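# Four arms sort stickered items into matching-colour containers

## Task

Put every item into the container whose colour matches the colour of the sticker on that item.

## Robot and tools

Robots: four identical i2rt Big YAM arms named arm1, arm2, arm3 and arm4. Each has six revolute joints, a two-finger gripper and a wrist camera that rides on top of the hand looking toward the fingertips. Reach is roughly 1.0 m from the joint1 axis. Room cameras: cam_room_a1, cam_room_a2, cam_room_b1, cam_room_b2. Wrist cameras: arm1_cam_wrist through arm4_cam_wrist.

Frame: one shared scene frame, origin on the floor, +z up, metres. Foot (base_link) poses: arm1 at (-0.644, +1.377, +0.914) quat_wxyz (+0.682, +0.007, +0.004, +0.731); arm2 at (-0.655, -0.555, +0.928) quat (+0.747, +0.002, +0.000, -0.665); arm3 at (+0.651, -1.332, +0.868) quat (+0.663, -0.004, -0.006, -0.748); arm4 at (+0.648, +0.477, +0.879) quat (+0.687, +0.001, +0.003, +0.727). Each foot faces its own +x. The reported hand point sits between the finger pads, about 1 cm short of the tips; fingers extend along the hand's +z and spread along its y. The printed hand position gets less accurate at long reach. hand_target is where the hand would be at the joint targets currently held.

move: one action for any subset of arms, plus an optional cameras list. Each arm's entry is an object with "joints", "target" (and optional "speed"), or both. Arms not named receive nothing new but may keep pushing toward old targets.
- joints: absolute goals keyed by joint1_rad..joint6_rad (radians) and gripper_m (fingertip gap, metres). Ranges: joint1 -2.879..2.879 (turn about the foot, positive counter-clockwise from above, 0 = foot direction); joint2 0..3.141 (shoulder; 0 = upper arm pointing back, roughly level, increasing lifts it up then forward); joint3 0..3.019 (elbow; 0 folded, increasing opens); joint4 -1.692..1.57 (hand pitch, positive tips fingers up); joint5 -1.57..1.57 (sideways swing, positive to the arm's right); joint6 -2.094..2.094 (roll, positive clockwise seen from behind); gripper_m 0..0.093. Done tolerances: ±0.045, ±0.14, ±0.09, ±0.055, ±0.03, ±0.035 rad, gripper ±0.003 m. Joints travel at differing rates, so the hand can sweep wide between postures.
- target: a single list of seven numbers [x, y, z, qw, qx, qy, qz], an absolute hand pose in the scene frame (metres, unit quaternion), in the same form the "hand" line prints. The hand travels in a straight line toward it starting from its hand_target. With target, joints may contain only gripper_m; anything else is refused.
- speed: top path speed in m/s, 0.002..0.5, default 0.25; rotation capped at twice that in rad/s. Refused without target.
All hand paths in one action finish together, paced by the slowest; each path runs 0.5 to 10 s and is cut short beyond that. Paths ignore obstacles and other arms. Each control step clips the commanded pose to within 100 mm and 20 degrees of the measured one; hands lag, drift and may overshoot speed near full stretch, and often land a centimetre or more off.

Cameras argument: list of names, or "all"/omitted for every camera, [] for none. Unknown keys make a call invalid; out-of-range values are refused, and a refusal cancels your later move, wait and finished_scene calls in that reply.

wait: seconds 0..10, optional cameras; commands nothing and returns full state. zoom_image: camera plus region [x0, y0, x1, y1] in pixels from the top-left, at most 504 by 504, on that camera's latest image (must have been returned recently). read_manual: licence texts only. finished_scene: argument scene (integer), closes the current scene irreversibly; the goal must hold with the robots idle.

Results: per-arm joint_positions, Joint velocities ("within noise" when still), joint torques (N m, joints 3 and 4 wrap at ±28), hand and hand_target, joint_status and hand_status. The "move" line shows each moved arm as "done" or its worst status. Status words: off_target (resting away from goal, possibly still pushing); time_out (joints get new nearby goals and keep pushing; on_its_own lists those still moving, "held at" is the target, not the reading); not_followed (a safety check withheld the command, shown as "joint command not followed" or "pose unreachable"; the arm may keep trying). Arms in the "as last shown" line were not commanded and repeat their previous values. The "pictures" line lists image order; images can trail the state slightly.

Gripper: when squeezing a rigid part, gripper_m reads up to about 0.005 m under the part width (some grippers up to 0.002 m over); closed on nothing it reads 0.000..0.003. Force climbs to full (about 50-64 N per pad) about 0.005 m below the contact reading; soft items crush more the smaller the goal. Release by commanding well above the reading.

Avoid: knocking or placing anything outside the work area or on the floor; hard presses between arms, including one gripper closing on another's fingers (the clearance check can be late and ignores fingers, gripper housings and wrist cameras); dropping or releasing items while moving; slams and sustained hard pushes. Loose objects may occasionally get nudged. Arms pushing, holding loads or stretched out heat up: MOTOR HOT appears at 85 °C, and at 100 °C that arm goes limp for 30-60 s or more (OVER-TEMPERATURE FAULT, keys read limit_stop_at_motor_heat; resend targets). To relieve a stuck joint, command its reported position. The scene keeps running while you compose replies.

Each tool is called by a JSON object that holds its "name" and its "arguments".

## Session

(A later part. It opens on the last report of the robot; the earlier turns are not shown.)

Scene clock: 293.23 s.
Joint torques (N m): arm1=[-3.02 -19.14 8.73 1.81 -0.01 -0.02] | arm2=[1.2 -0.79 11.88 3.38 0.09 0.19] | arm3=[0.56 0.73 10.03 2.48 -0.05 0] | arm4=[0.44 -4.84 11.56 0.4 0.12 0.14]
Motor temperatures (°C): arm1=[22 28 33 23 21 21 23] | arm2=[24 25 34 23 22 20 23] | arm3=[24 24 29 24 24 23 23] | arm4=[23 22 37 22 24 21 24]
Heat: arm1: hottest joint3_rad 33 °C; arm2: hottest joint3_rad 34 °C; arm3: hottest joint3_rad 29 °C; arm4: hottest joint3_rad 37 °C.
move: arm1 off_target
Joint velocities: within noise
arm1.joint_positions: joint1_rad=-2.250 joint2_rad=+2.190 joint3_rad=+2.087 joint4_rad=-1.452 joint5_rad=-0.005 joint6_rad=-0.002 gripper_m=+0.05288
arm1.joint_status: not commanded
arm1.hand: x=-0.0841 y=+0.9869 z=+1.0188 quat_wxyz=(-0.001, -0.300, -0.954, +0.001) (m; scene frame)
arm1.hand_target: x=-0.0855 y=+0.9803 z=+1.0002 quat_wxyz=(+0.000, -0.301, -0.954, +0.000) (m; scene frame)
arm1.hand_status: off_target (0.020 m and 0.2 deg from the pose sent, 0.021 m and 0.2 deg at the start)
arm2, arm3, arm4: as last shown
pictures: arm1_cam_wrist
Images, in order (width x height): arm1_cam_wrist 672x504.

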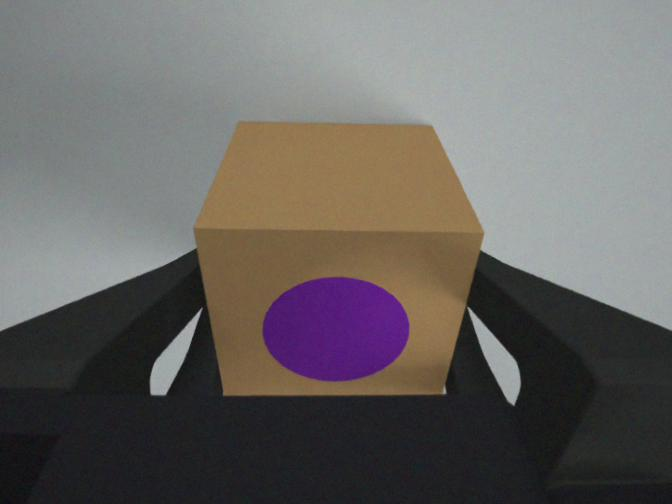

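{"name": "move", "arguments": {"arm1": {"joints":{"gripper_m":0.085}}, "cameras": ["arm1_cam_wrist"]}}

{"name": "move", "arguments": {"arm1": {"target":[-0.085,0.98,1.10,0,0.301,0.954,0],"speed":0.2}, "cameras": ["arm1_cam_wrist"]}}

Scene clock: 297.33 s.
Joint torques (N m): arm1=[-2.84 -19.84 10.45 0.88 -0.02 -0.01] | arm2=[0.97 -0.85 11.93 3.38 0.08 0.19] | arm3=[0.79 0.73 10.11 2.48 -0.05 0.01] | arm4=[0.44 -4.78 11.55 0.43 0.12 0.17]
Motor temperatures (°C): arm1=[22 28 32 23 21 21 23] | arm2=[24 25 34 23 22 20 23] | arm3=[24 24 29 24 24 23 23] | arm4=[23 22 37 22 24 21 24]
Heat: arm1: hottest joint3_rad 32 °C; arm2: hottest joint3_rad 34 °C; arm3: hottest joint3_rad 29 °C; arm4: hottest joint3_rad 37 °C.
move: arm1 done
Joint velocities: within noise
arm1.joint_positions: joint1_rad=-2.250 joint2_rad=+2.196 joint3_rad=+2.068 joint4_rad=-1.432 joint5_rad=-0.005 joint6_rad=-0.003 gripper_m=+0.08496
arm1.joint_status: all done
arm1.hand: x=-0.0849 y=+0.9874 z=+1.0078 quat_wxyz=(+0.002, -0.299, -0.954, +0.000) (m; scene frame)
arm1.hand_target: x=-0.0855 y=+0.9803 z=+1.0001 quat_wxyz=(+0.000, -0.301, -0.954, +0.000) (m; scene frame)
arm1.hand_status: not commanded
arm2, arm3, arm4: as last shown
pictures: arm1_cam_wrist
Images, in order (width x height): arm1_cam_wrist 672x504.

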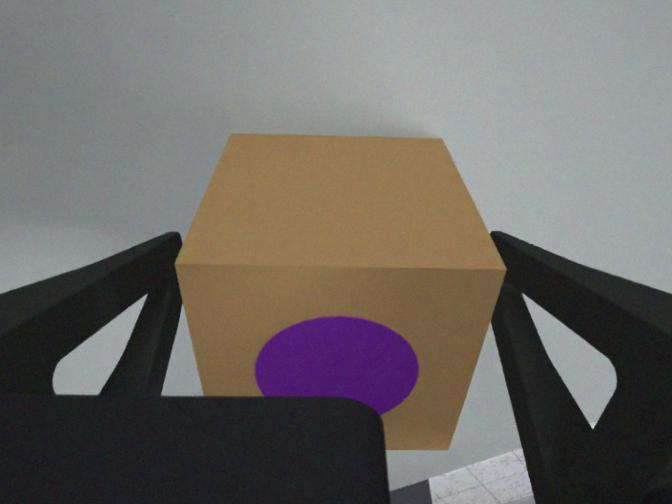

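Scene clock: 298.57 s.
Joint torques (N m): arm1=[-2.78 -20.07 15.04 -0.1 -0.05 -0.05] | arm2=[1.03 -0.79 11.92 3.44 0.08 0.19] | arm3=[0.5 0.73 10.03 2.51 -0.07 0] | arm4=[0.73 -5.07 11.64 0.5 0.12 0.16]
Motor temperatures (°C): arm1=[22 28 33 23 21 21 22] | arm2=[24 25 34 23 22 20 23] | arm3=[24 24 29 24 24 23 23] | arm4=[23 22 38 22 24 21 24]
Heat: arm1: hottest joint3_rad 33 °C; arm2: hottest joint3_rad 34 °C; arm3: hottest joint3_rad 29 °C; arm4: hottest joint3_rad 38 °C.
move: arm1 off_target
Joint velocities: within noise
arm1.joint_positions: joint1_rad=-2.250 joint2_rad=+2.196 joint3_rad=+2.260 joint4_rad=-1.660 joint5_rad=-0.005 joint6_rad=-0.003 gripper_m=+0.08496
arm1.joint_status: not commanded
arm1.hand: x=-0.0891 y=+0.9909 z=+1.0809 quat_wxyz=(+0.019, -0.299, -0.954, -0.005) (m; scene frame)
arm1.hand_target: x=-0.0858 y=+0.9805 z=+1.1000 quat_wxyz=(+0.000, -0.301, -0.954, +0.000) (m; scene frame)
arm1.hand_status: off_target (0.022 m and 2.3 deg from the pose sent, 0.092 m and 0.3 deg at the start)
arm2, arm3, arm4: as last shown
pictures: arm1_cam_wrist
Images, in order (width x height): arm1_cam_wrist 672x504.

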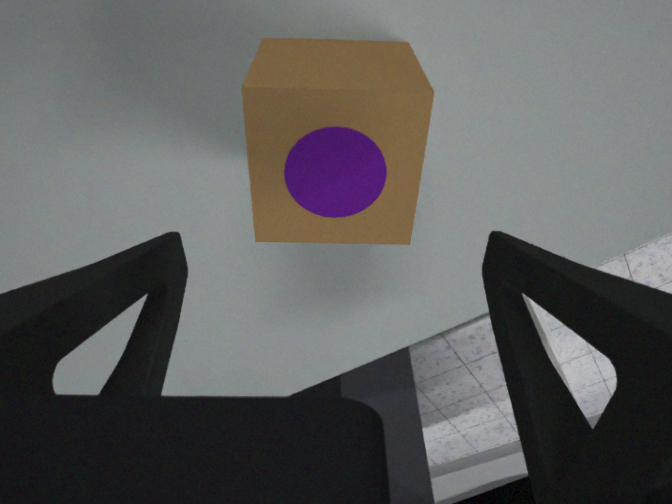

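{"name": "move", "arguments": {"arm1": {"target":[-0.364,1.184,1.16,0.263,0.288,0.917,-0.086]}, "arm4": {"target":[-0.005,0.932,1.12,-0.1168,0.8786,-0.2762,-0.3715]}, "cameras": ["arm4_cam_wrist","cam_room_b2","cam_room_a2"]}}

Scene clock: 315.43 s.
Joint torques (N m): arm1=[-1.38 -1.2 11.78 1.83 0.1 0.05] | arm2=[1.08 -0.73 11.89 3.41 0.09 0.2] | arm3=[0.73 0.62 10.07 2.45 -0.05 0] | arm4=[1.44 -21.89 13.46 0.66 0.19 0.14]
Motor temperatures (°C): arm1=[22 29 35 23 21 21 22] | arm2=[24 25 34 23 22 20 23] | arm3=[24 24 29 24 24 23 23] | arm4=[23 22 38 22 24 21 24]
Heat: arm1: hottest joint3_rad 35 °C; arm2: hottest joint3_rad 34 °C; arm3: hottest joint3_rad 29 °C; arm4: hottest joint3_rad 38 °C.
move: arm1 done; arm4 off_target
Joint velocities: within noise
arm1.joint_positions: joint1_rad=-2.250 joint2_rad=+0.835 joint3_rad=+0.836 joint4_rad=-1.006 joint5_rad=-0.001 joint6_rad=-0.003 gripper_m=+0.08496
arm1.joint_status: not commanded
arm1.hand: x=-0.3682 y=+1.1860 z=+1.1587 quat_wxyz=(-0.259, -0.287, -0.918, +0.085) (m; scene frame)
arm1.hand_target: x=-0.3642 y=+1.1840 z=+1.1599 quat_wxyz=(-0.263, -0.288, -0.917, +0.086) (m; scene frame)
arm1.hand_status: done (0.005 m and 0.6 deg from the pose sent, 0.345 m and 34.4 deg at the start)
arm2.joint_positions: joint1_rad=+1.796 joint2_rad=+0.326 joint3_rad=+0.552 joint4_rad=-0.252 joint5_rad=-0.002 joint6_rad=-0.013 gripper_m=+0.09402
arm2.joint_status: not commanded
arm2.hand: x=-0.3702 y=-0.4551 z=+1.3241 quat_wxyz=(-0.689, +0.126, -0.704, -0.116) (m; scene frame)
arm2.hand_target: x=-0.3735 y=-0.4553 z=+1.3287 quat_wxyz=(-0.698, +0.121, -0.695, -0.123) (m; scene frame)
arm2.hand_status: not commanded
arm3.joint_positions: joint1_rad=-1.791 joint2_rad=+0.321 joint3_rad=+0.541 joint4_rad=-0.250 joint5_rad=+0.001 joint6_rad=-0.006 gripper_m=+0.09401
arm3.joint_status: not commanded
arm3.hand: x=+0.3657 y=-1.2245 z=+1.2565 quat_wxyz=(+0.116, -0.708, +0.125, +0.685) (m; scene frame)
arm3.hand_target: x=+0.3689 y=-1.2229 z=+1.2654 quat_wxyz=(+0.118, -0.697, +0.128, +0.695) (m; scene frame)
arm3.hand_status: not commanded
arm4.joint_positions: joint1_rad=+0.901 joint2_rad=+1.967 joint3_rad=+1.836 joint4_rad=-0.661 joint5_rad=+0.004 joint6_rad=-0.012 gripper_m=+0.09401
arm4.joint_status: not commanded
arm4.hand: x=+0.0099 y=+0.9290 z=+1.1091 quat_wxyz=(-0.116, +0.883, -0.276, -0.362) (m; scene frame)
arm4.hand_target: x=-0.0041 y=+0.9314 z=+1.1198 quat_wxyz=(-0.117, +0.878, -0.276, -0.372) (m; scene frame)
arm4.hand_status: off_target (0.019 m and 1.2 deg from the pose sent, 0.463 m and 14.0 deg at the start)
pictures: arm4_cam_wrist, cam_room_a2, cam_room_b2
Images, in order (width x height): arm4_cam_wrist 672x504, cam_room_a2 672x504, cam_room_b2 672x504.

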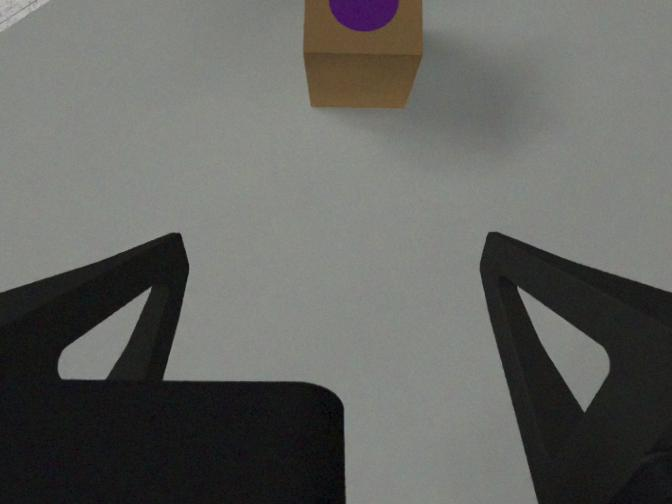

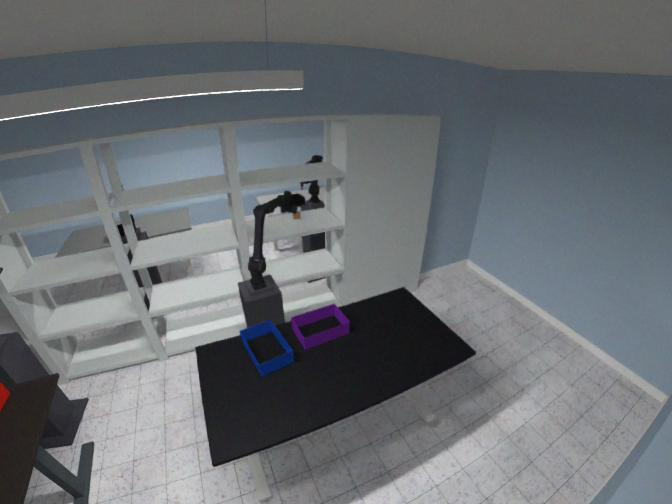

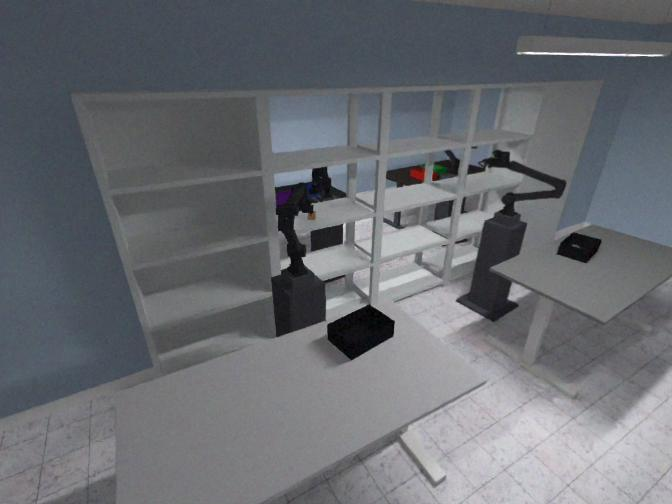

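{"name": "move", "arguments": {"arm4": {"target":[-0.046,0.973,1.075,-0.1168,0.8786,-0.2762,-0.3715],"speed":0.15}, "cameras": ["arm4_cam_wrist"]}}

Scene clock: 326.07 s.
Joint torques (N m): arm1=[-1.73 -1.26 11.69 1.77 0.11 0.08] | arm2=[0.97 -0.67 11.93 3.41 0.08 0.19] | arm3=[0.62 0.73 10.07 2.5 -0.06 0] | arm4=[0.32 -25.05 13.29 0.72 -0.04 0.1]
Motor temperatures (°C): arm1=[22 28 34 23 21 21 22] | arm2=[24 25 34 23 22 20 23] | arm3=[24 24 29 24 24 23 23] | arm4=[23 24 41 22 24 21 24]
Heat: arm1: hottest joint3_rad 34 °C; arm2: hottest joint3_rad 34 °C; arm3: hottest joint3_rad 29 °C; arm4: hottest joint3_rad 41 °C.
move: arm4 off_target
Joint velocities: within noise
arm1, arm2, arm3: as last shown
arm4.joint_positions: joint1_rad=+0.901 joint2_rad=+2.164 joint3_rad=+2.036 joint4_rad=-0.668 joint5_rad=+0.000 joint6_rad=-0.012 gripper_m=+0.09401
arm4.joint_status: not commanded
arm4.hand: x=-0.0386 y=+0.9621 z=+1.0629 quat_wxyz=(-0.114, +0.884, -0.275, -0.361) (m; scene frame)
arm4.hand_target: x=-0.0450 y=+0.9725 z=+1.0749 quat_wxyz=(-0.117, +0.878, -0.276, -0.372) (m; scene frame)
arm4.hand_status: off_target (0.018 m and 1.3 deg from the pose sent, 0.079 m and 1.1 deg at the start)
pictures: arm4_cam_wrist
Images, in order (width x height): arm4_cam_wrist 672x504.

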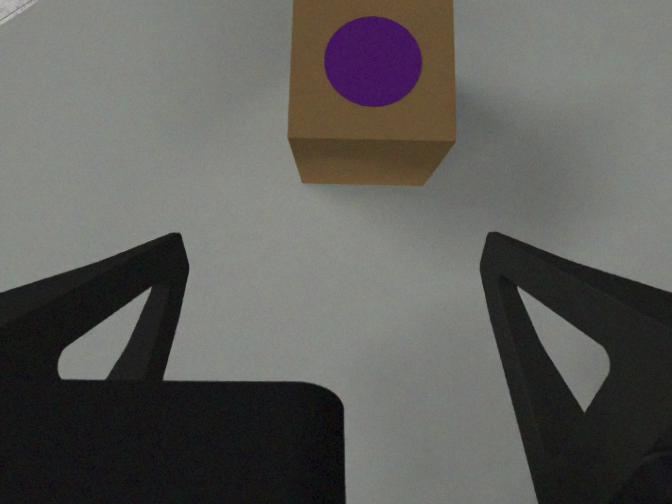

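{"name": "move", "arguments": {"arm4": {"target":[-0.092,1.026,1.03,-0.1168,0.8786,-0.2762,-0.3715],"speed":0.15}, "cameras": ["arm4_cam_wrist"]}}

Scene clock: 334.13 s.
Joint torques (N m): arm1=[-1.26 -0.67 11.77 1.73 0.11 0.07] | arm2=[1.03 -0.62 11.89 3.4 0.08 0.2] | arm3=[0.44 0.56 10.06 2.5 -0.06 -0.01] | arm4=[0.79 -26.99 13.46 0.73 -0.06 -0.03]
Motor temperatures (°C): arm1=[22 27 34 23 21 21 22] | arm2=[24 25 34 23 22 20 23] | arm3=[24 24 29 24 24 23 23] | arm4=[23 25 42 22 24 21 24]
Heat: arm1: hottest joint3_rad 34 °C; arm2: hottest joint3_rad 34 °C; arm3: hottest joint3_rad 29 °C; arm4: hottest joint3_rad 42 °C.
move: arm4 done
Joint velocities: within noise
arm1, arm2, arm3: as last shown
arm4.joint_positions: joint1_rad=+0.880 joint2_rad=+2.448 joint3_rad=+2.454 joint4_rad=-0.787 joint5_rad=-0.015 joint6_rad=-0.016 gripper_m=+0.09401
arm4.joint_status: not commanded
arm4.hand: x=-0.0878 y=+1.0174 z=+1.0304 quat_wxyz=(-0.114, +0.879, -0.279, -0.368) (m; scene frame)
arm4.hand_target: x=-0.0913 y=+1.0256 z=+1.0299 quat_wxyz=(-0.117, +0.878, -0.276, -0.373) (m; scene frame)
arm4.hand_status: done (0.010 m and 0.6 deg from the pose sent, 0.090 m and 1.3 deg at the start)
pictures: arm4_cam_wrist
Images, in order (width x height): arm4_cam_wrist 672x504.

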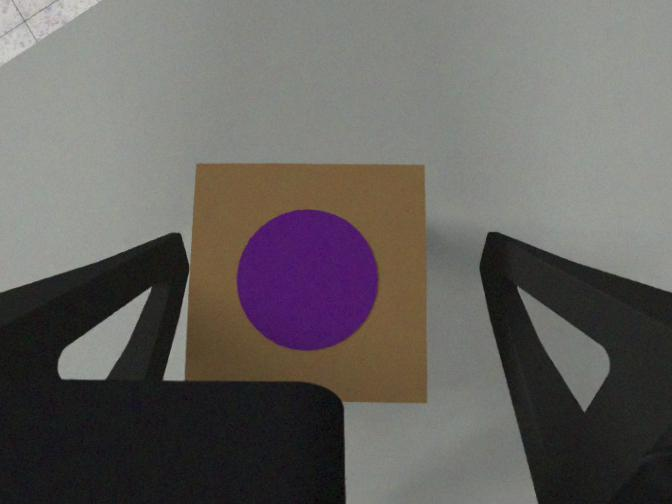

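{"name": "move", "arguments": {"arm4": {"target":[-0.091,1.024,1.010,-0.1168,0.8786,-0.2762,-0.3715],"speed":0.1}, "cameras": ["arm4_cam_wrist"]}}

{"name": "move", "arguments": {"arm4": {"joints":{"gripper_m":0.042}}, "cameras": ["arm4_cam_wrist"]}}

Scene clock: 338.87 s.
Joint torques (N m): arm1=[-1.2 -1.32 11.63 1.69 0.11 0.09] | arm2=[1.14 -0.62 11.92 3.44 0.09 0.19] | arm3=[0.67 0.73 10.04 2.5 -0.06 0.01] | arm4=[0.85 -28.34 9.2 1.77 0 -0.05]
Motor temperatures (°C): arm1=[22 27 34 23 21 21 22] | arm2=[24 24 34 23 22 20 23] | arm3=[24 24 29 24 24 23 23] | arm4=[23 25 42 22 24 21 24]
Heat: arm1: hottest joint3_rad 34 °C; arm2: hottest joint3_rad 34 °C; arm3: hottest joint3_rad 29 °C; arm4: hottest joint3_rad 42 °C.
move: arm4 off_target
Joint velocities: within noise
arm1, arm2, arm3: as last shown
arm4.joint_positions: joint1_rad=+0.880 joint2_rad=+2.448 joint3_rad=+2.446 joint4_rad=-0.761 joint5_rad=-0.015 joint6_rad=-0.016 gripper_m=+0.09401
arm4.joint_status: not commanded
arm4.hand: x=-0.0903 y=+1.0193 z=+1.0307 quat_wxyz=(-0.117, +0.876, -0.278, -0.376) (m; scene frame)
arm4.hand_target: x=-0.0903 y=+1.0235 z=+1.0101 quat_wxyz=(-0.117, +0.879, -0.276, -0.371) (m; scene frame)
arm4.hand_status: off_target (0.021 m and 0.7 deg from the pose sent, 0.022 m and 0.6 deg at the start)
pictures: arm4_cam_wrist
Images, in order (width x height): arm4_cam_wrist 672x504.

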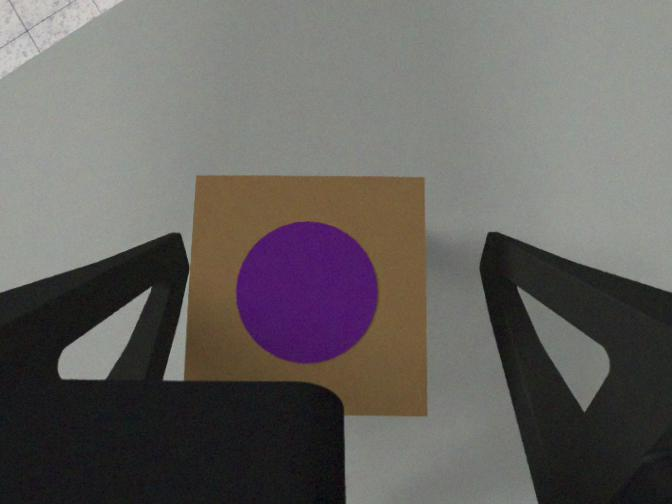

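Scene clock: 339.47 s.
Joint torques (N m): arm1=[-2.02 -0.91 11.6 1.74 0.1 0.1] | arm2=[1.03 -0.67 11.89 3.4 0.09 0.2] | arm3=[0.73 0.62 10.06 2.48 -0.06 0] | arm4=[0.38 -28.34 9.17 1.8 0.02 -0.03]
Motor temperatures (°C): arm1=[22 27 34 23 21 21 22] | arm2=[24 24 34 23 22 20 23] | arm3=[24 24 29 24 24 23 23] | arm4=[23 25 42 22 24 21 24]
Heat: arm1: hottest joint3_rad 34 °C; arm2: hottest joint3_rad 34 °C; arm3: hottest joint3_rad 29 °C; arm4: hottest joint3_rad 42 °C.
move: arm4 off_target
Joint velocities: within noise
arm1, arm2, arm3: as last shown
arm4.joint_positions: joint1_rad=+0.880 joint2_rad=+2.448 joint3_rad=+2.446 joint4_rad=-0.760 joint5_rad=-0.015 joint6_rad=-0.016 gripper_m=+0.05358
arm4.joint_status: gripper_m off_target (ended at +0.05360, target +0.04200)
arm4.hand: x=-0.0905 y=+1.0194 z=+1.0310 quat_wxyz=(-0.117, +0.876, -0.278, -0.377) (m; scene frame)
arm4.hand_target: x=-0.0903 y=+1.0236 z=+1.0101 quat_wxyz=(-0.117, +0.879, -0.276, -0.371) (m; scene frame)
arm4.hand_status: not commanded
pictures: arm4_cam_wrist
Images, in order (width x height): arm4_cam_wrist 672x504.

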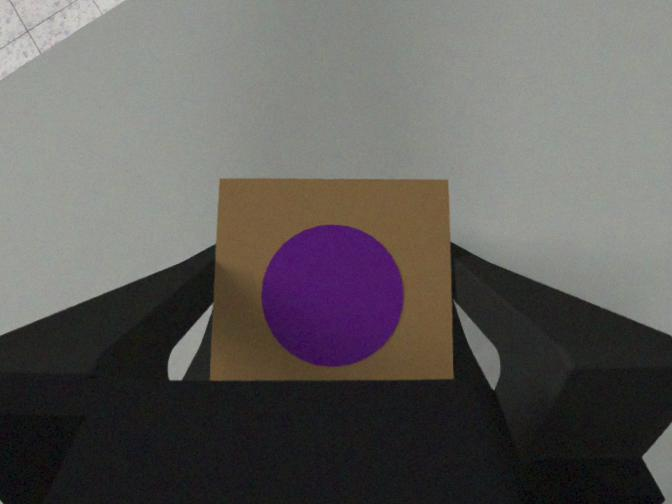

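{"name": "move", "arguments": {"arm4": {"target":[-0.05,0.99,1.14,-0.1168,0.8786,-0.2762,-0.3715],"speed":0.15}, "cameras": ["arm4_cam_wrist","cam_room_a2"]}}

{"name": "move", "arguments": {"arm4": {"target":[0.377,0.67,1.14,-0.081,0.918,-0.285,-0.262],"speed":0.25}, "cameras": ["arm4_cam_wrist","cam_room_a2"]}}

Scene clock: 350.20 s.
Joint torques (N m): arm1=[-1.9 -1.03 11.77 1.76 0.07 0.11] | arm2=[1.08 -0.62 11.92 3.41 0.08 0.19] | arm3=[0.73 0.73 10.04 2.5 -0.06 0] | arm4=[0.91 -28.4 9.55 0.87 0.11 0.02]
Motor temperatures (°C): arm1=[22 27 34 23 21 21 22] | arm2=[24 24 34 23 22 20 23] | arm3=[24 24 29 24 24 23 23] | arm4=[23 26 41 22 24 21 25]
Heat: arm1: hottest joint3_rad 34 °C; arm2: hottest joint3_rad 34 °C; arm3: hottest joint3_rad 29 °C; arm4: hottest joint3_rad 41 °C.
move: arm4 done
Joint velocities: within noise
arm1, arm2, arm3: as last shown
arm4.joint_positions: joint1_rad=+0.880 joint2_rad=+2.247 joint3_rad=+2.368 joint4_rad=-0.887 joint5_rad=-0.015 joint6_rad=-0.016 gripper_m=+0.05358
arm4.joint_status: not commanded
arm4.hand: x=-0.0514 y=+0.9913 z=+1.1395 quat_wxyz=(-0.116, +0.877, -0.278, -0.375) (m; scene frame)
arm4.hand_target: x=-0.0500 y=+0.9901 z=+1.1399 quat_wxyz=(-0.117, +0.879, -0.276, -0.372) (m; scene frame)
arm4.hand_status: done (0.002 m and 0.5 deg from the pose sent, 0.120 m and 0.7 deg at the start)
pictures: arm4_cam_wrist, cam_room_a2
Images, in order (width x height): arm4_cam_wrist 672x504, cam_room_a2 672x504.

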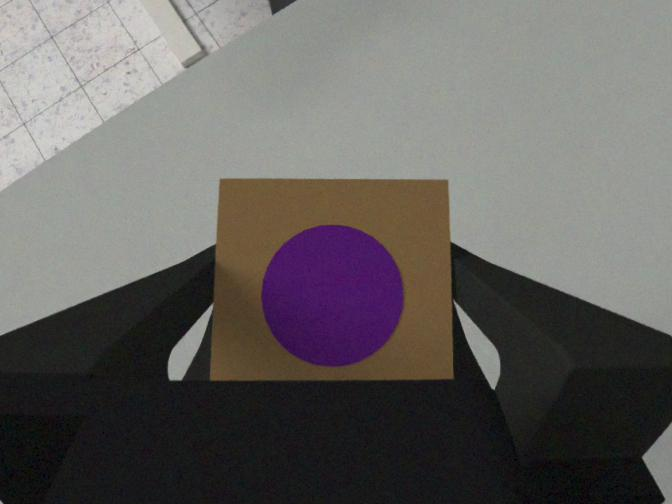

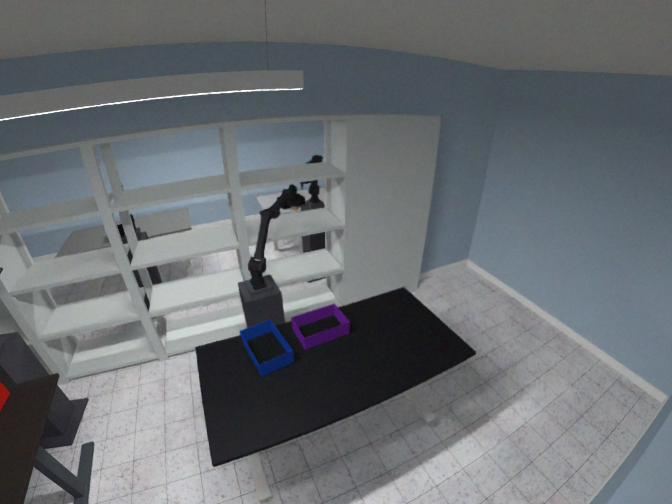

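Scene clock: 352.93 s.
Joint torques (N m): arm1=[-1.85 -0.79 11.7 1.84 0.09 0.12] | arm2=[1.03 -0.67 11.89 3.43 0.09 0.19] | arm3=[0.62 0.67 10.06 2.51 -0.05 0] | arm4=[1.67 -3.55 9.24 0.61 0.19 0.07]
Motor temperatures (°C): arm1=[22 26 34 23 21 21 22] | arm2=[24 24 34 23 22 20 23] | arm3=[24 24 29 24 24 23 23] | arm4=[23 26 41 22 24 21 25]
Heat: arm1: hottest joint3_rad 34 °C; arm2: hottest joint3_rad 34 °C; arm3: hottest joint3_rad 29 °C; arm4: hottest joint3_rad 41 °C.
move: arm4 done
Joint velocities: within noise
arm1, arm2, arm3: as last shown
arm4.joint_positions: joint1_rad=+0.891 joint2_rad=+0.841 joint3_rad=+0.873 joint4_rad=-1.034 joint5_rad=-0.006 joint6_rad=-0.016 gripper_m=+0.05358
arm4.joint_status: not commanded
arm4.hand: x=+0.3774 y=+0.6728 z=+1.1430 quat_wxyz=(-0.083, +0.916, -0.287, -0.269) (m; scene frame)
arm4.hand_target: x=+0.3770 y=+0.6700 z=+1.1399 quat_wxyz=(-0.081, +0.918, -0.285, -0.262) (m; scene frame)
arm4.hand_status: done (0.004 m and 0.9 deg from the pose sent, 0.535 m and 14.4 deg at the start)
pictures: arm4_cam_wrist, cam_room_a2
Images, in order (width x height): arm4_cam_wrist 672x504, cam_room_a2 672x504.

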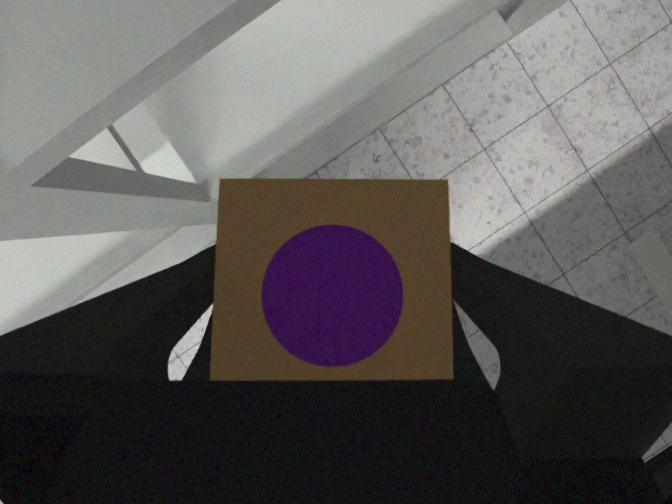

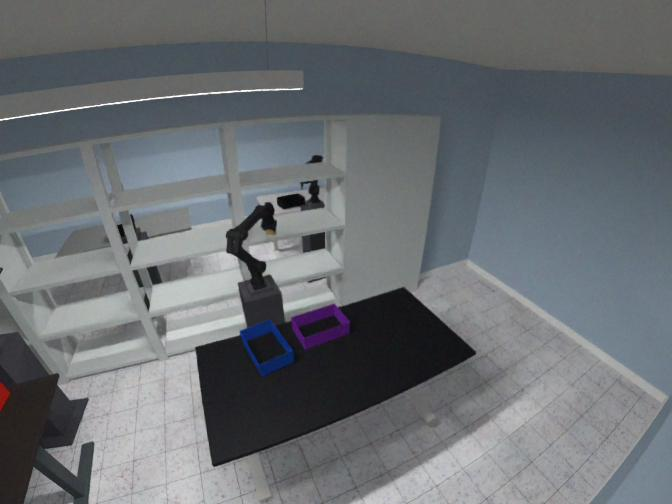

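{"name": "move", "arguments": {"arm4": {"joints":{"joint1_rad":-1.128}}, "cameras": ["arm4_cam_wrist"]}}

{"name": "zoom_image", "arguments": {"camera": "arm4_cam_wrist", "region": [84, 0, 588, 504]}}

Scene clock: 372.37 s.
Joint torques (N m): arm1=[-1.26 -0.85 11.66 1.87 0.11 0.09] | arm2=[1.03 -0.79 11.92 3.41 0.09 0.19] | arm3=[0.67 0.62 10.07 2.52 -0.05 0] | arm4=[0.5 -3.72 9.28 0.51 0.03 0.07]
Motor temperatures (°C): arm1=[21 26 34 23 21 21 22] | arm2=[24 24 35 23 22 20 23] | arm3=[24 24 29 24 24 23 23] | arm4=[23 25 37 22 24 21 26]
Heat: arm1: hottest joint3_rad 34 °C; arm2: hottest joint3_rad 35 °C; arm3: hottest joint3_rad 29 °C; arm4: hottest joint3_rad 37 °C.
move: arm4 done
Joint velocities: within noise
arm1, arm2, arm3: as last shown
arm4.joint_positions: joint1_rad=-1.126 joint2_rad=+0.841 joint3_rad=+0.873 joint4_rad=-1.034 joint5_rad=-0.001 joint6_rad=-0.016 gripper_m=+0.05357
arm4.joint_status: all done
arm4.hand: x=+0.9423 y=+0.6386 z=+1.1404 quat_wxyz=(-0.270, +0.246, -0.929, -0.067) (m; scene frame)
arm4.hand_target: x=+0.9414 y=+0.6374 z=+1.1373 quat_wxyz=(-0.262, +0.244, -0.931, -0.066) (m; scene frame)
arm4.hand_status: not commanded
pictures: arm4_cam_wrist
Images, in order (width x height): arm4_cam_wrist 672x504.

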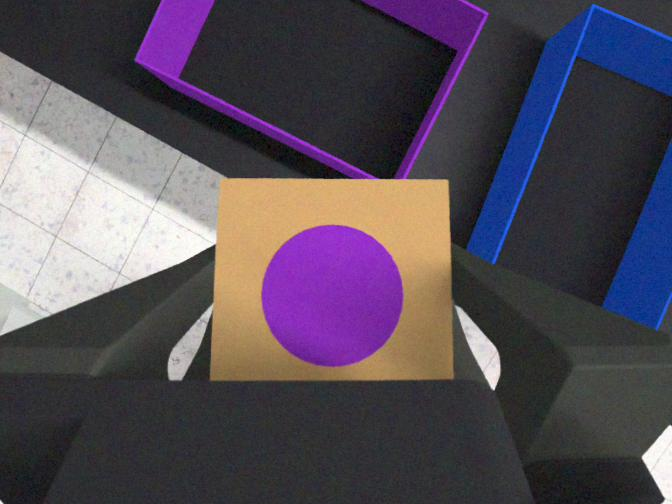

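Scaled by 1.000.

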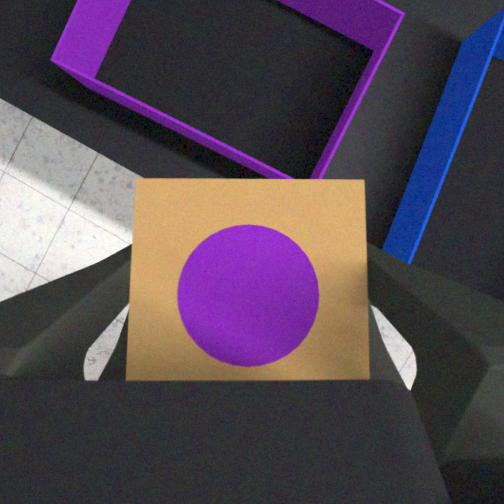

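{"name": "move", "arguments": {"arm4": {"target":[1.11,0.742,0.92,-0.2954,0.2376,-0.922,-0.0761],"speed":0.25}, "cameras": ["arm4_cam_wrist","cam_room_a2"]}}

{"name": "move", "arguments": {"arm4": {"target":[1.11,0.742,0.80,-0.2954,0.2376,-0.922,-0.0761],"speed":0.15}, "cameras": ["arm4_cam_wrist","cam_room_a2"]}}

Scene clock: 380.33 s.
Joint torques (N m): arm1=[-1.44 -0.73 11.84 1.63 0.07 0.13] | arm2=[1.03 -0.67 11.89 3.4 0.08 0.19] | arm3=[0.67 0.67 10.03 2.5 -0.05 0] | arm4=[1.67 -13.92 9.85 1.5 0.24 0.19]
Motor temperatures (°C): arm1=[21 26 34 23 21 21 22] | arm2=[24 24 35 23 22 20 23] | arm3=[24 24 29 24 24 23 23] | arm4=[23 24 37 22 24 21 26]
Heat: arm1: hottest joint3_rad 34 °C; arm2: hottest joint3_rad 35 °C; arm3: hottest joint3_rad 29 °C; arm4: hottest joint3_rad 37 °C.
move: arm4 off_target
Joint velocities: within noise
arm1.joint_positions: joint1_rad=-2.250 joint2_rad=+0.835 joint3_rad=+0.836 joint4_rad=-1.006 joint5_rad=-0.001 joint6_rad=-0.003 gripper_m=+0.08496
arm1.joint_status: not commanded
arm1.hand: x=-0.3682 y=+1.1860 z=+1.1587 quat_wxyz=(-0.259, -0.287, -0.918, +0.085) (m; scene frame)
arm1.hand_target: x=-0.3642 y=+1.1840 z=+1.1599 quat_wxyz=(-0.263, -0.288, -0.917, +0.086) (m; scene frame)
arm1.hand_status: not commanded
arm2.joint_positions: joint1_rad=+1.796 joint2_rad=+0.326 joint3_rad=+0.552 joint4_rad=-0.252 joint5_rad=-0.002 joint6_rad=-0.013 gripper_m=+0.09402
arm2.joint_status: not commanded
arm2.hand: x=-0.3702 y=-0.4551 z=+1.3241 quat_wxyz=(-0.689, +0.126, -0.704, -0.116) (m; scene frame)
arm2.hand_target: x=-0.3735 y=-0.4553 z=+1.3287 quat_wxyz=(-0.698, +0.121, -0.695, -0.123) (m; scene frame)
arm2.hand_status: not commanded
arm3.joint_positions: joint1_rad=-1.791 joint2_rad=+0.321 joint3_rad=+0.541 joint4_rad=-0.250 joint5_rad=+0.001 joint6_rad=-0.006 gripper_m=+0.09401
arm3.joint_status: not commanded
arm3.hand: x=+0.3657 y=-1.2245 z=+1.2565 quat_wxyz=(+0.116, -0.708, +0.125, +0.685) (m; scene frame)
arm3.hand_target: x=+0.3689 y=-1.2229 z=+1.2654 quat_wxyz=(+0.118, -0.697, +0.128, +0.695) (m; scene frame)
arm3.hand_status: not commanded
arm4.joint_positions: joint1_rad=-1.112 joint2_rad=+1.617 joint3_rad=+0.823 joint4_rad=-0.209 joint5_rad=+0.007 joint6_rad=+0.003 gripper_m=+0.05357
arm4.joint_status: not commanded
arm4.hand: x=+1.0900 y=+0.7260 z=+0.9022 quat_wxyz=(-0.269, +0.243, -0.930, -0.068) (m; scene frame)
arm4.hand_target: x=+1.1087 y=+0.7414 z=+0.9208 quat_wxyz=(-0.295, +0.238, -0.922, -0.076) (m; scene frame)
arm4.hand_status: off_target (0.031 m and 3.3 deg from the pose sent, 0.296 m and 3.3 deg at the start)
pictures: arm4_cam_wrist, cam_room_a2
Images, in order (width x height): arm4_cam_wrist 672x504, cam_room_a2 672x504.

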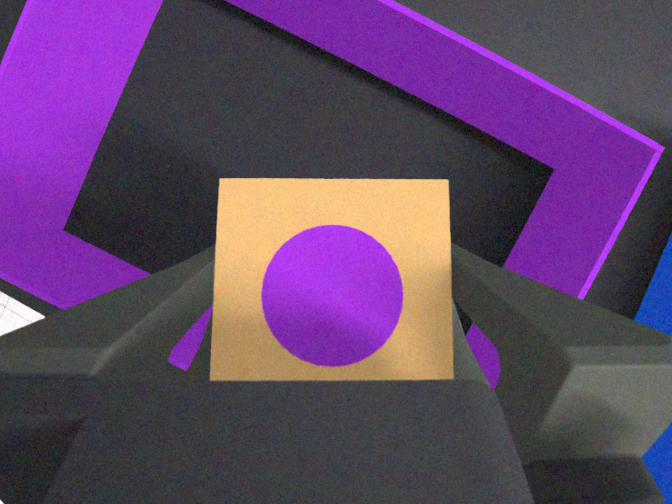

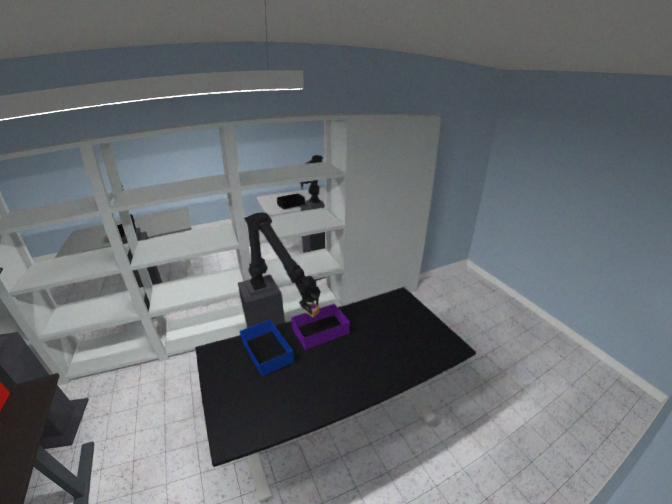

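Scene clock: 381.80 s.
Joint torques (N m): arm1=[-1.61 -0.79 11.69 1.72 0.12 0.08] | arm2=[1.03 -0.67 11.9 3.44 0.09 0.18] | arm3=[0.62 0.73 10.06 2.5 -0.05 0.01] | arm4=[1.44 -15.5 4.71 1.62 0.23 0.2]
Motor temperatures (°C): arm1=[21 26 34 23 21 21 22] | arm2=[24 24 35 23 22 20 23] | arm3=[24 24 29 24 24 23 23] | arm4=[23 24 36 22 24 21 26]
Heat: arm1: hottest joint3_rad 34 °C; arm2: hottest joint3_rad 35 °C; arm3: hottest joint3_rad 29 °C; arm4: hottest joint3_rad 36 °C.
move: arm4 done
Joint velocities: within noise
arm1, arm2, arm3: as last shown
arm4.joint_positions: joint1_rad=-1.112 joint2_rad=+1.907 joint3_rad=+0.821 joint4_rad=+0.133 joint5_rad=+0.008 joint6_rad=+0.003 gripper_m=+0.05357
arm4.joint_status: not commanded
arm4.hand: x=+1.1107 y=+0.7375 z=+0.8034 quat_wxyz=(-0.293, +0.241, -0.923, -0.073) (m; scene frame)
arm4.hand_target: x=+1.1099 y=+0.7419 z=+0.8001 quat_wxyz=(-0.295, +0.238, -0.922, -0.076) (m; scene frame)
arm4.hand_status: done (0.006 m and 0.6 deg from the pose sent, 0.105 m and 3.3 deg at the start)
pictures: arm4_cam_wrist, cam_room_a2
Images, in order (width x height): arm4_cam_wrist 672x504, cam_room_a2 672x504.

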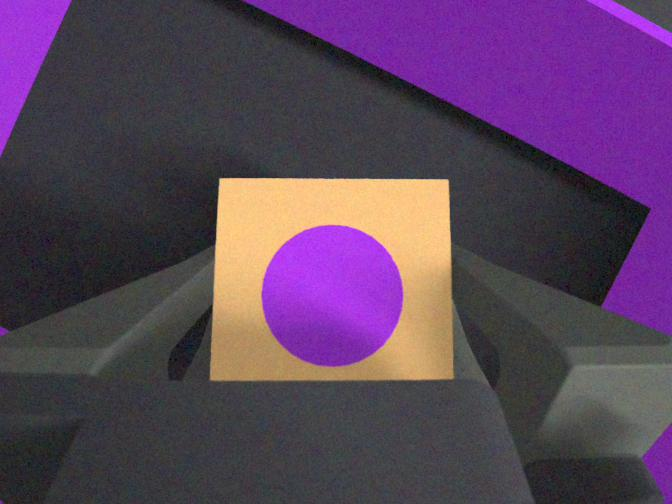

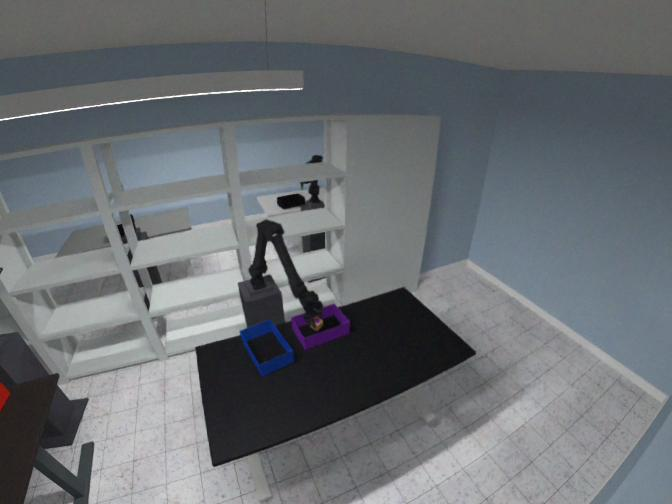

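{"name": "move", "arguments": {"arm4": {"target":[1.11,0.742,0.775,-0.2954,0.2376,-0.922,-0.0761],"speed":0.1}, "cameras": []}}

{"name": "move", "arguments": {"arm4": {"target":[1.11,0.742,0.76,-0.2954,0.2376,-0.922,-0.0761],"speed":0.05}, "cameras": ["arm4_cam_wrist"]}}

{"name": "move", "arguments": {"arm4": {"target":[1.11,0.742,0.748,-0.2954,0.2376,-0.922,-0.0761],"speed":0.05}, "cameras": ["arm4_cam_wrist"]}}

Scene clock: 388.73 s.
Joint torques (N m): arm1=[-1.49 -0.73 11.54 1.83 0.09 0.05] | arm2=[1.14 -0.73 11.92 3.43 0.09 0.19] | arm3=[0.73 0.73 10.04 2.48 -0.05 0] | arm4=[1.61 -15.33 4.56 1.68 0.19 0.16]
Motor temperatures (°C): arm1=[21 25 34 23 21 21 22] | arm2=[24 24 35 23 22 20 23] | arm3=[24 24 29 24 24 23 23] | arm4=[23 25 36 22 24 21 26]
Heat: arm1: hottest joint3_rad 34 °C; arm2: hottest joint3_rad 35 °C; arm3: hottest joint3_rad 29 °C; arm4: hottest joint3_rad 36 °C.
move: arm4 done
Joint velocities: within noise
arm1, arm2, arm3: as last shown
arm4.joint_positions: joint1_rad=-1.112 joint2_rad=+1.971 joint3_rad=+0.821 joint4_rad=+0.199 joint5_rad=+0.008 joint6_rad=+0.003 gripper_m=+0.05357
arm4.joint_status: not commanded
arm4.hand: x=+1.1101 y=+0.7371 z=+0.7801 quat_wxyz=(-0.293, +0.240, -0.922, -0.074) (m; scene frame)
arm4.hand_target: x=+1.1098 y=+0.7419 z=+0.7750 quat_wxyz=(-0.295, +0.238, -0.922, -0.076) (m; scene frame)
arm4.hand_status: done (0.007 m and 0.5 deg from the pose sent, 0.029 m and 0.6 deg at the start)
pictures: none
No camera images: "cameras" was empty.

Scene clock: 389.70 s.
Joint torques (N m): arm1=[-2.02 -0.79 11.67 1.73 0.12 0.12] | arm2=[0.97 -0.67 11.9 3.44 0.09 0.19] | arm3=[0.62 0.67 10 2.5 -0.05 0.01] | arm4=[1.44 -15.15 4.62 1.61 0.19 0.16]
Motor temperatures (°C): arm1=[21 25 34 23 21 21 22] | arm2=[24 24 35 23 22 20 23] | arm3=[24 24 29 24 24 23 23] | arm4=[23 25 36 22 24 21 26]
Heat: arm1: hottest joint3_rad 34 °C; arm2: hottest joint3_rad 35 °C; arm3: hottest joint3_rad 29 °C; arm4: hottest joint3_rad 36 °C.
move: arm4 done
Joint velocities: within noise
arm1, arm2, arm3: as last shown
arm4.joint_positions: joint1_rad=-1.112 joint2_rad=+2.010 joint3_rad=+0.821 joint4_rad=+0.237 joint5_rad=+0.008 joint6_rad=+0.003 gripper_m=+0.05357
arm4.joint_status: not commanded
arm4.hand: x=+1.1086 y=+0.7363 z=+0.7655 quat_wxyz=(-0.293, +0.241, -0.923, -0.073) (m; scene frame)
arm4.hand_target: x=+1.1097 y=+0.7418 z=+0.7600 quat_wxyz=(-0.295, +0.238, -0.922, -0.076) (m; scene frame)
arm4.hand_status: done (0.008 m and 0.6 deg from the pose sent, 0.021 m and 0.5 deg at the start)
pictures: arm4_cam_wrist
Images, in order (width x height): arm4_cam_wrist 672x504.

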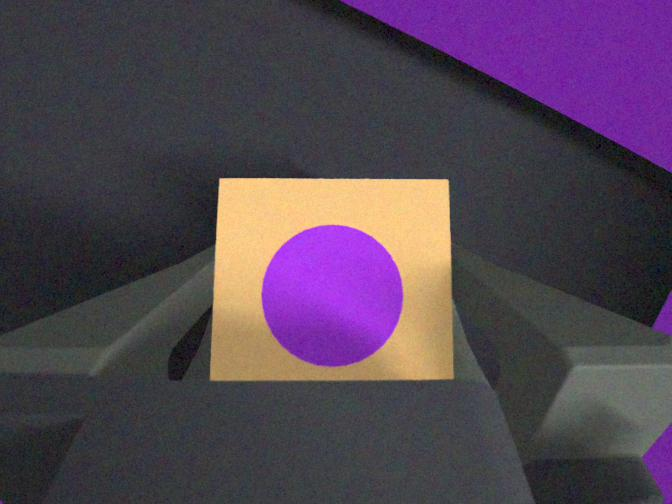

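Scene clock: 390.67 s.
Joint torques (N m): arm1=[-1.61 -1.2 11.52 1.69 0.08 0.12] | arm2=[1.14 -0.62 11.9 3.4 0.09 0.19] | arm3=[0.62 0.79 10.04 2.51 -0.05 0.01] | arm4=[1.2 -14.56 4.6 1.46 0.22 0.16]
Motor temperatures (°C): arm1=[21 25 34 23 21 21 22] | arm2=[24 24 35 23 22 20 23] | arm3=[24 24 29 24 24 23 23] | arm4=[23 25 35 22 24 21 26]
Heat: arm1: hottest joint3_rad 34 °C; arm2: hottest joint3_rad 35 °C; arm3: hottest joint3_rad 29 °C; arm4: hottest joint3_rad 35 °C.
move: arm4 done
Joint velocities: within noise
arm1, arm2, arm3: as last shown
arm4.joint_positions: joint1_rad=-1.112 joint2_rad=+2.037 joint3_rad=+0.821 joint4_rad=+0.268 joint5_rad=+0.008 joint6_rad=+0.006 gripper_m=+0.05357
arm4.joint_status: not commanded
arm4.hand: x=+1.1083 y=+0.7361 z=+0.7563 quat_wxyz=(-0.295, +0.239, -0.922, -0.074) (m; scene frame)
arm4.hand_target: x=+1.1097 y=+0.7418 z=+0.7482 quat_wxyz=(-0.295, +0.238, -0.922, -0.076) (m; scene frame)
arm4.hand_status: done (0.010 m and 0.3 deg from the pose sent, 0.019 m and 0.6 deg at the start)
pictures: arm4_cam_wrist
Images, in order (width x height): arm4_cam_wrist 672x504.

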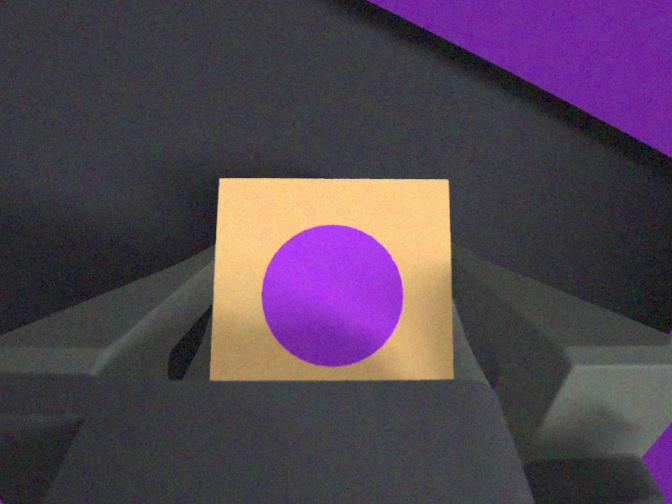

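{"name": "move", "arguments": {"arm4": {"target":[1.11,0.742,0.738,-0.2954,0.2376,-0.922,-0.0761],"speed":0.05}, "cameras": ["arm4_cam_wrist"]}}

Scene clock: 393.50 s.
Joint torques (N m): arm1=[-1.55 -0.97 11.66 1.69 0.11 0.09] | arm2=[1.03 -0.67 11.9 3.4 0.09 0.19] | arm3=[0.62 0.67 10.06 2.48 -0.05 -0.01] | arm4=[1.14 -13.16 4.93 1.35 0.21 0.15]
Motor temperatures (°C): arm1=[21 25 34 23 21 21 22] | arm2=[24 24 35 23 22 20 23] | arm3=[24 24 29 24 24 23 23] | arm4=[23 25 35 22 24 21 26]
Heat: arm1: hottest joint3_rad 34 °C; arm2: hottest joint3_rad 35 °C; arm3: hottest joint3_rad 29 °C; arm4: hottest joint3_rad 35 °C.
move: arm4 off_target
Joint velocities: within noise
arm1, arm2, arm3: as last shown
arm4.joint_positions: joint1_rad=-1.112 joint2_rad=+2.048 joint3_rad=+0.821 joint4_rad=+0.301 joint5_rad=+0.008 joint6_rad=+0.006 gripper_m=+0.05357
arm4.joint_status: not commanded
arm4.hand: x=+1.1115 y=+0.7379 z=+0.7554 quat_wxyz=(-0.305, +0.238, -0.919, -0.077) (m; scene frame)
arm4.hand_target: x=+1.1092 y=+0.7415 z=+0.7385 quat_wxyz=(-0.295, +0.238, -0.922, -0.076) (m; scene frame)
arm4.hand_status: off_target (0.018 m and 1.1 deg from the pose sent, 0.019 m and 0.3 deg at the start)
pictures: arm4_cam_wrist
Images, in order (width x height): arm4_cam_wrist 672x504.

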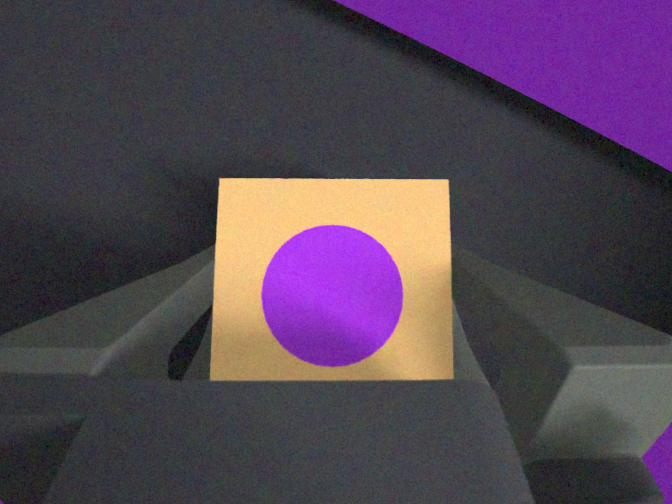

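{"name": "move", "arguments": {"arm4": {"joints":{"gripper_m":0.085}}, "arm2": {"joints":{"joint1_rad":-1.1,"joint2_rad":0.84,"joint3_rad":0.86,"joint4_rad":-1.008}}, "cameras": ["arm4_cam_wrist","cam_room_a2"]}}

{"name": "move", "arguments": {"arm4": {"target":[1.033,0.695,0.88,-0.2954,0.2376,-0.922,-0.0761],"speed":0.15}, "arm2": {"target":[-1.15,-0.777,1.05,0.0365,0.9487,0.29,-0.1193],"speed":0.25}, "cameras": ["arm4_cam_wrist","arm2_cam_wrist"]}}

Scene clock: 416.70 s.
Joint torques (N m): arm1=[-1.61 -0.73 11.84 1.61 0.13 0.05] | arm2=[0.62 -5.95 15.34 1.28 -0.07 0.19] | arm3=[0.56 0.79 10.02 2.52 -0.06 0.01] | arm4=[1.67 -15.03 4.66 1.26 0.21 0.15]
Motor temperatures (°C): arm1=[21 25 34 23 21 21 22] | arm2=[24 24 35 23 22 20 23] | arm3=[24 24 29 24 24 23 23] | arm4=[23 24 33 22 24 21 26]
Heat: arm1: hottest joint3_rad 34 °C; arm2: hottest joint3_rad 35 °C; arm3: hottest joint3_rad 29 °C; arm4: hottest joint3_rad 33 °C.
move: arm2 done; arm4 done
Joint velocities: within noise
arm1, arm3: as last shown
arm2.joint_positions: joint1_rad=-1.098 joint2_rad=+0.849 joint3_rad=+0.820 joint4_rad=-0.995 joint5_rad=+0.001 joint6_rad=-0.012 gripper_m=+0.09406
arm2.joint_status: all done
arm2.hand: x=-0.9321 y=-0.7403 z=+1.1657 quat_wxyz=(-0.075, -0.920, -0.285, +0.258) (m; scene frame)
arm2.hand_target: x=-0.9361 y=-0.7425 z=+1.1871 quat_wxyz=(-0.082, -0.917, -0.278, +0.274) (m; scene frame)
arm2.hand_status: not commanded
arm4.joint_positions: joint1_rad=-1.112 joint2_rad=+2.068 joint3_rad=+0.821 joint4_rad=+0.301 joint5_rad=+0.008 joint6_rad=+0.006 gripper_m=+0.08492
arm4.joint_status: all done
arm4.hand: x=+1.1070 y=+0.7353 z=+0.7452 quat_wxyz=(-0.295, +0.239, -0.922, -0.074) (m; scene frame)
arm4.hand_target: x=+1.1092 y=+0.7415 z=+0.7385 quat_wxyz=(-0.295, +0.238, -0.922, -0.076) (m; scene frame)
arm4.hand_status: not commanded
pictures: arm4_cam_wrist, cam_room_a2
Images, in order (width x height): arm4_cam_wrist 672x504, cam_room_a2 672x504.

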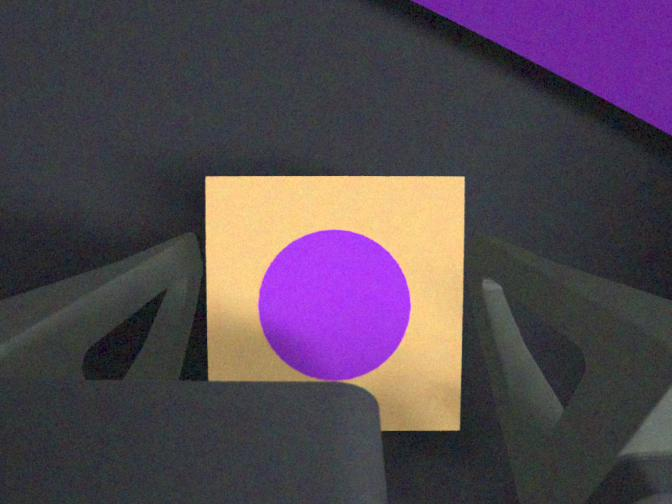

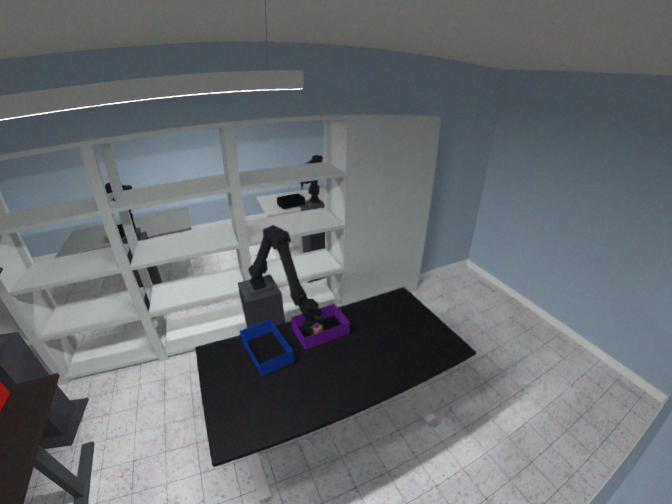

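Scene clock: 418.47 s.
Joint torques (N m): arm1=[-1.32 -0.67 11.62 1.66 0.07 0.07] | arm2=[0.21 -16.03 15.05 0.65 0 -0.09] | arm3=[0.67 0.62 10.06 2.5 -0.04 0.01] | arm4=[0.97 -11.11 5.5 0.55 -0.04 0.11]
Motor temperatures (°C): arm1=[21 25 34 23 21 21 22] | arm2=[24 24 36 23 22 20 23] | arm3=[24 24 29 24 24 23 23] | arm4=[23 24 33 22 24 21 26]
Heat: arm1: hottest joint3_rad 34 °C; arm2: hottest joint3_rad 36 °C; arm3: hottest joint3_rad 29 °C; arm4: hottest joint3_rad 33 °C.
move: arm2 off_target; arm4 done
Joint velocities: within noise
arm1, arm3: as last shown
arm2.joint_positions: joint1_rad=-1.275 joint2_rad=+1.651 joint3_rad=+1.236 joint4_rad=-0.934 joint5_rad=-0.050 joint6_rad=-0.166 gripper_m=+0.09406
arm2.joint_status: not commanded
arm2.hand: x=-1.1315 y=-0.7728 z=+1.0354 quat_wxyz=(-0.037, -0.952, -0.286, +0.106) (m; scene frame)
arm2.hand_target: x=-1.1492 y=-0.7765 z=+1.0503 quat_wxyz=(-0.036, -0.949, -0.290, +0.120) (m; scene frame)
arm2.hand_status: off_target (0.024 m and 1.7 deg from the pose sent, 0.249 m and 16.8 deg at the start)
arm4.joint_positions: joint1_rad=-1.112 joint2_rad=+1.528 joint3_rad=+0.592 joint4_rad=+0.009 joint5_rad=+0.011 joint6_rad=+0.006 gripper_m=+0.08492
arm4.joint_status: not commanded
arm4.hand: x=+1.0383 y=+0.6959 z=+0.8838 quat_wxyz=(-0.304, +0.238, -0.919, -0.076) (m; scene frame)
arm4.hand_target: x=+1.0331 y=+0.6950 z=+0.8801 quat_wxyz=(-0.296, +0.238, -0.922, -0.076) (m; scene frame)
arm4.hand_status: done (0.007 m and 1.0 deg from the pose sent, 0.159 m and 0.3 deg at the start)
pictures: arm2_cam_wrist, arm4_cam_wrist
Images, in order (width x height): arm2_cam_wrist 672x504, arm4_cam_wrist 672x504.

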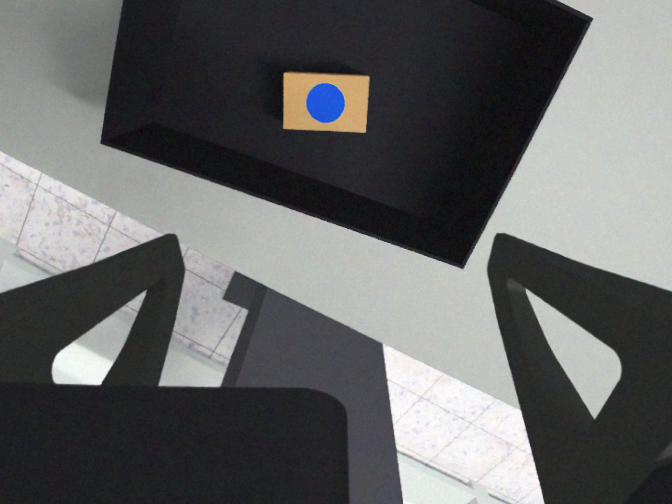

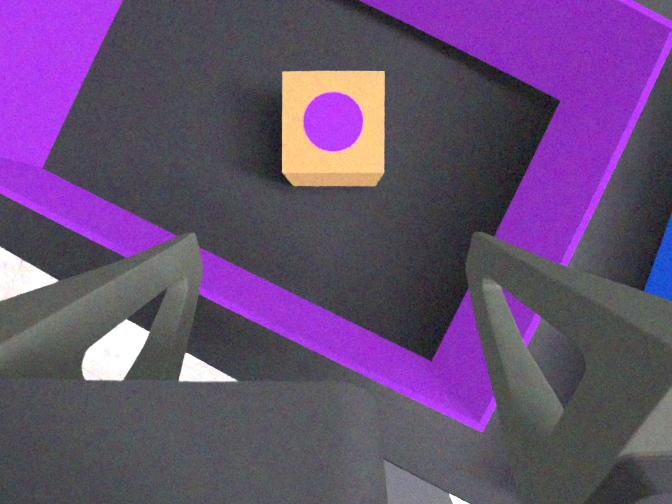

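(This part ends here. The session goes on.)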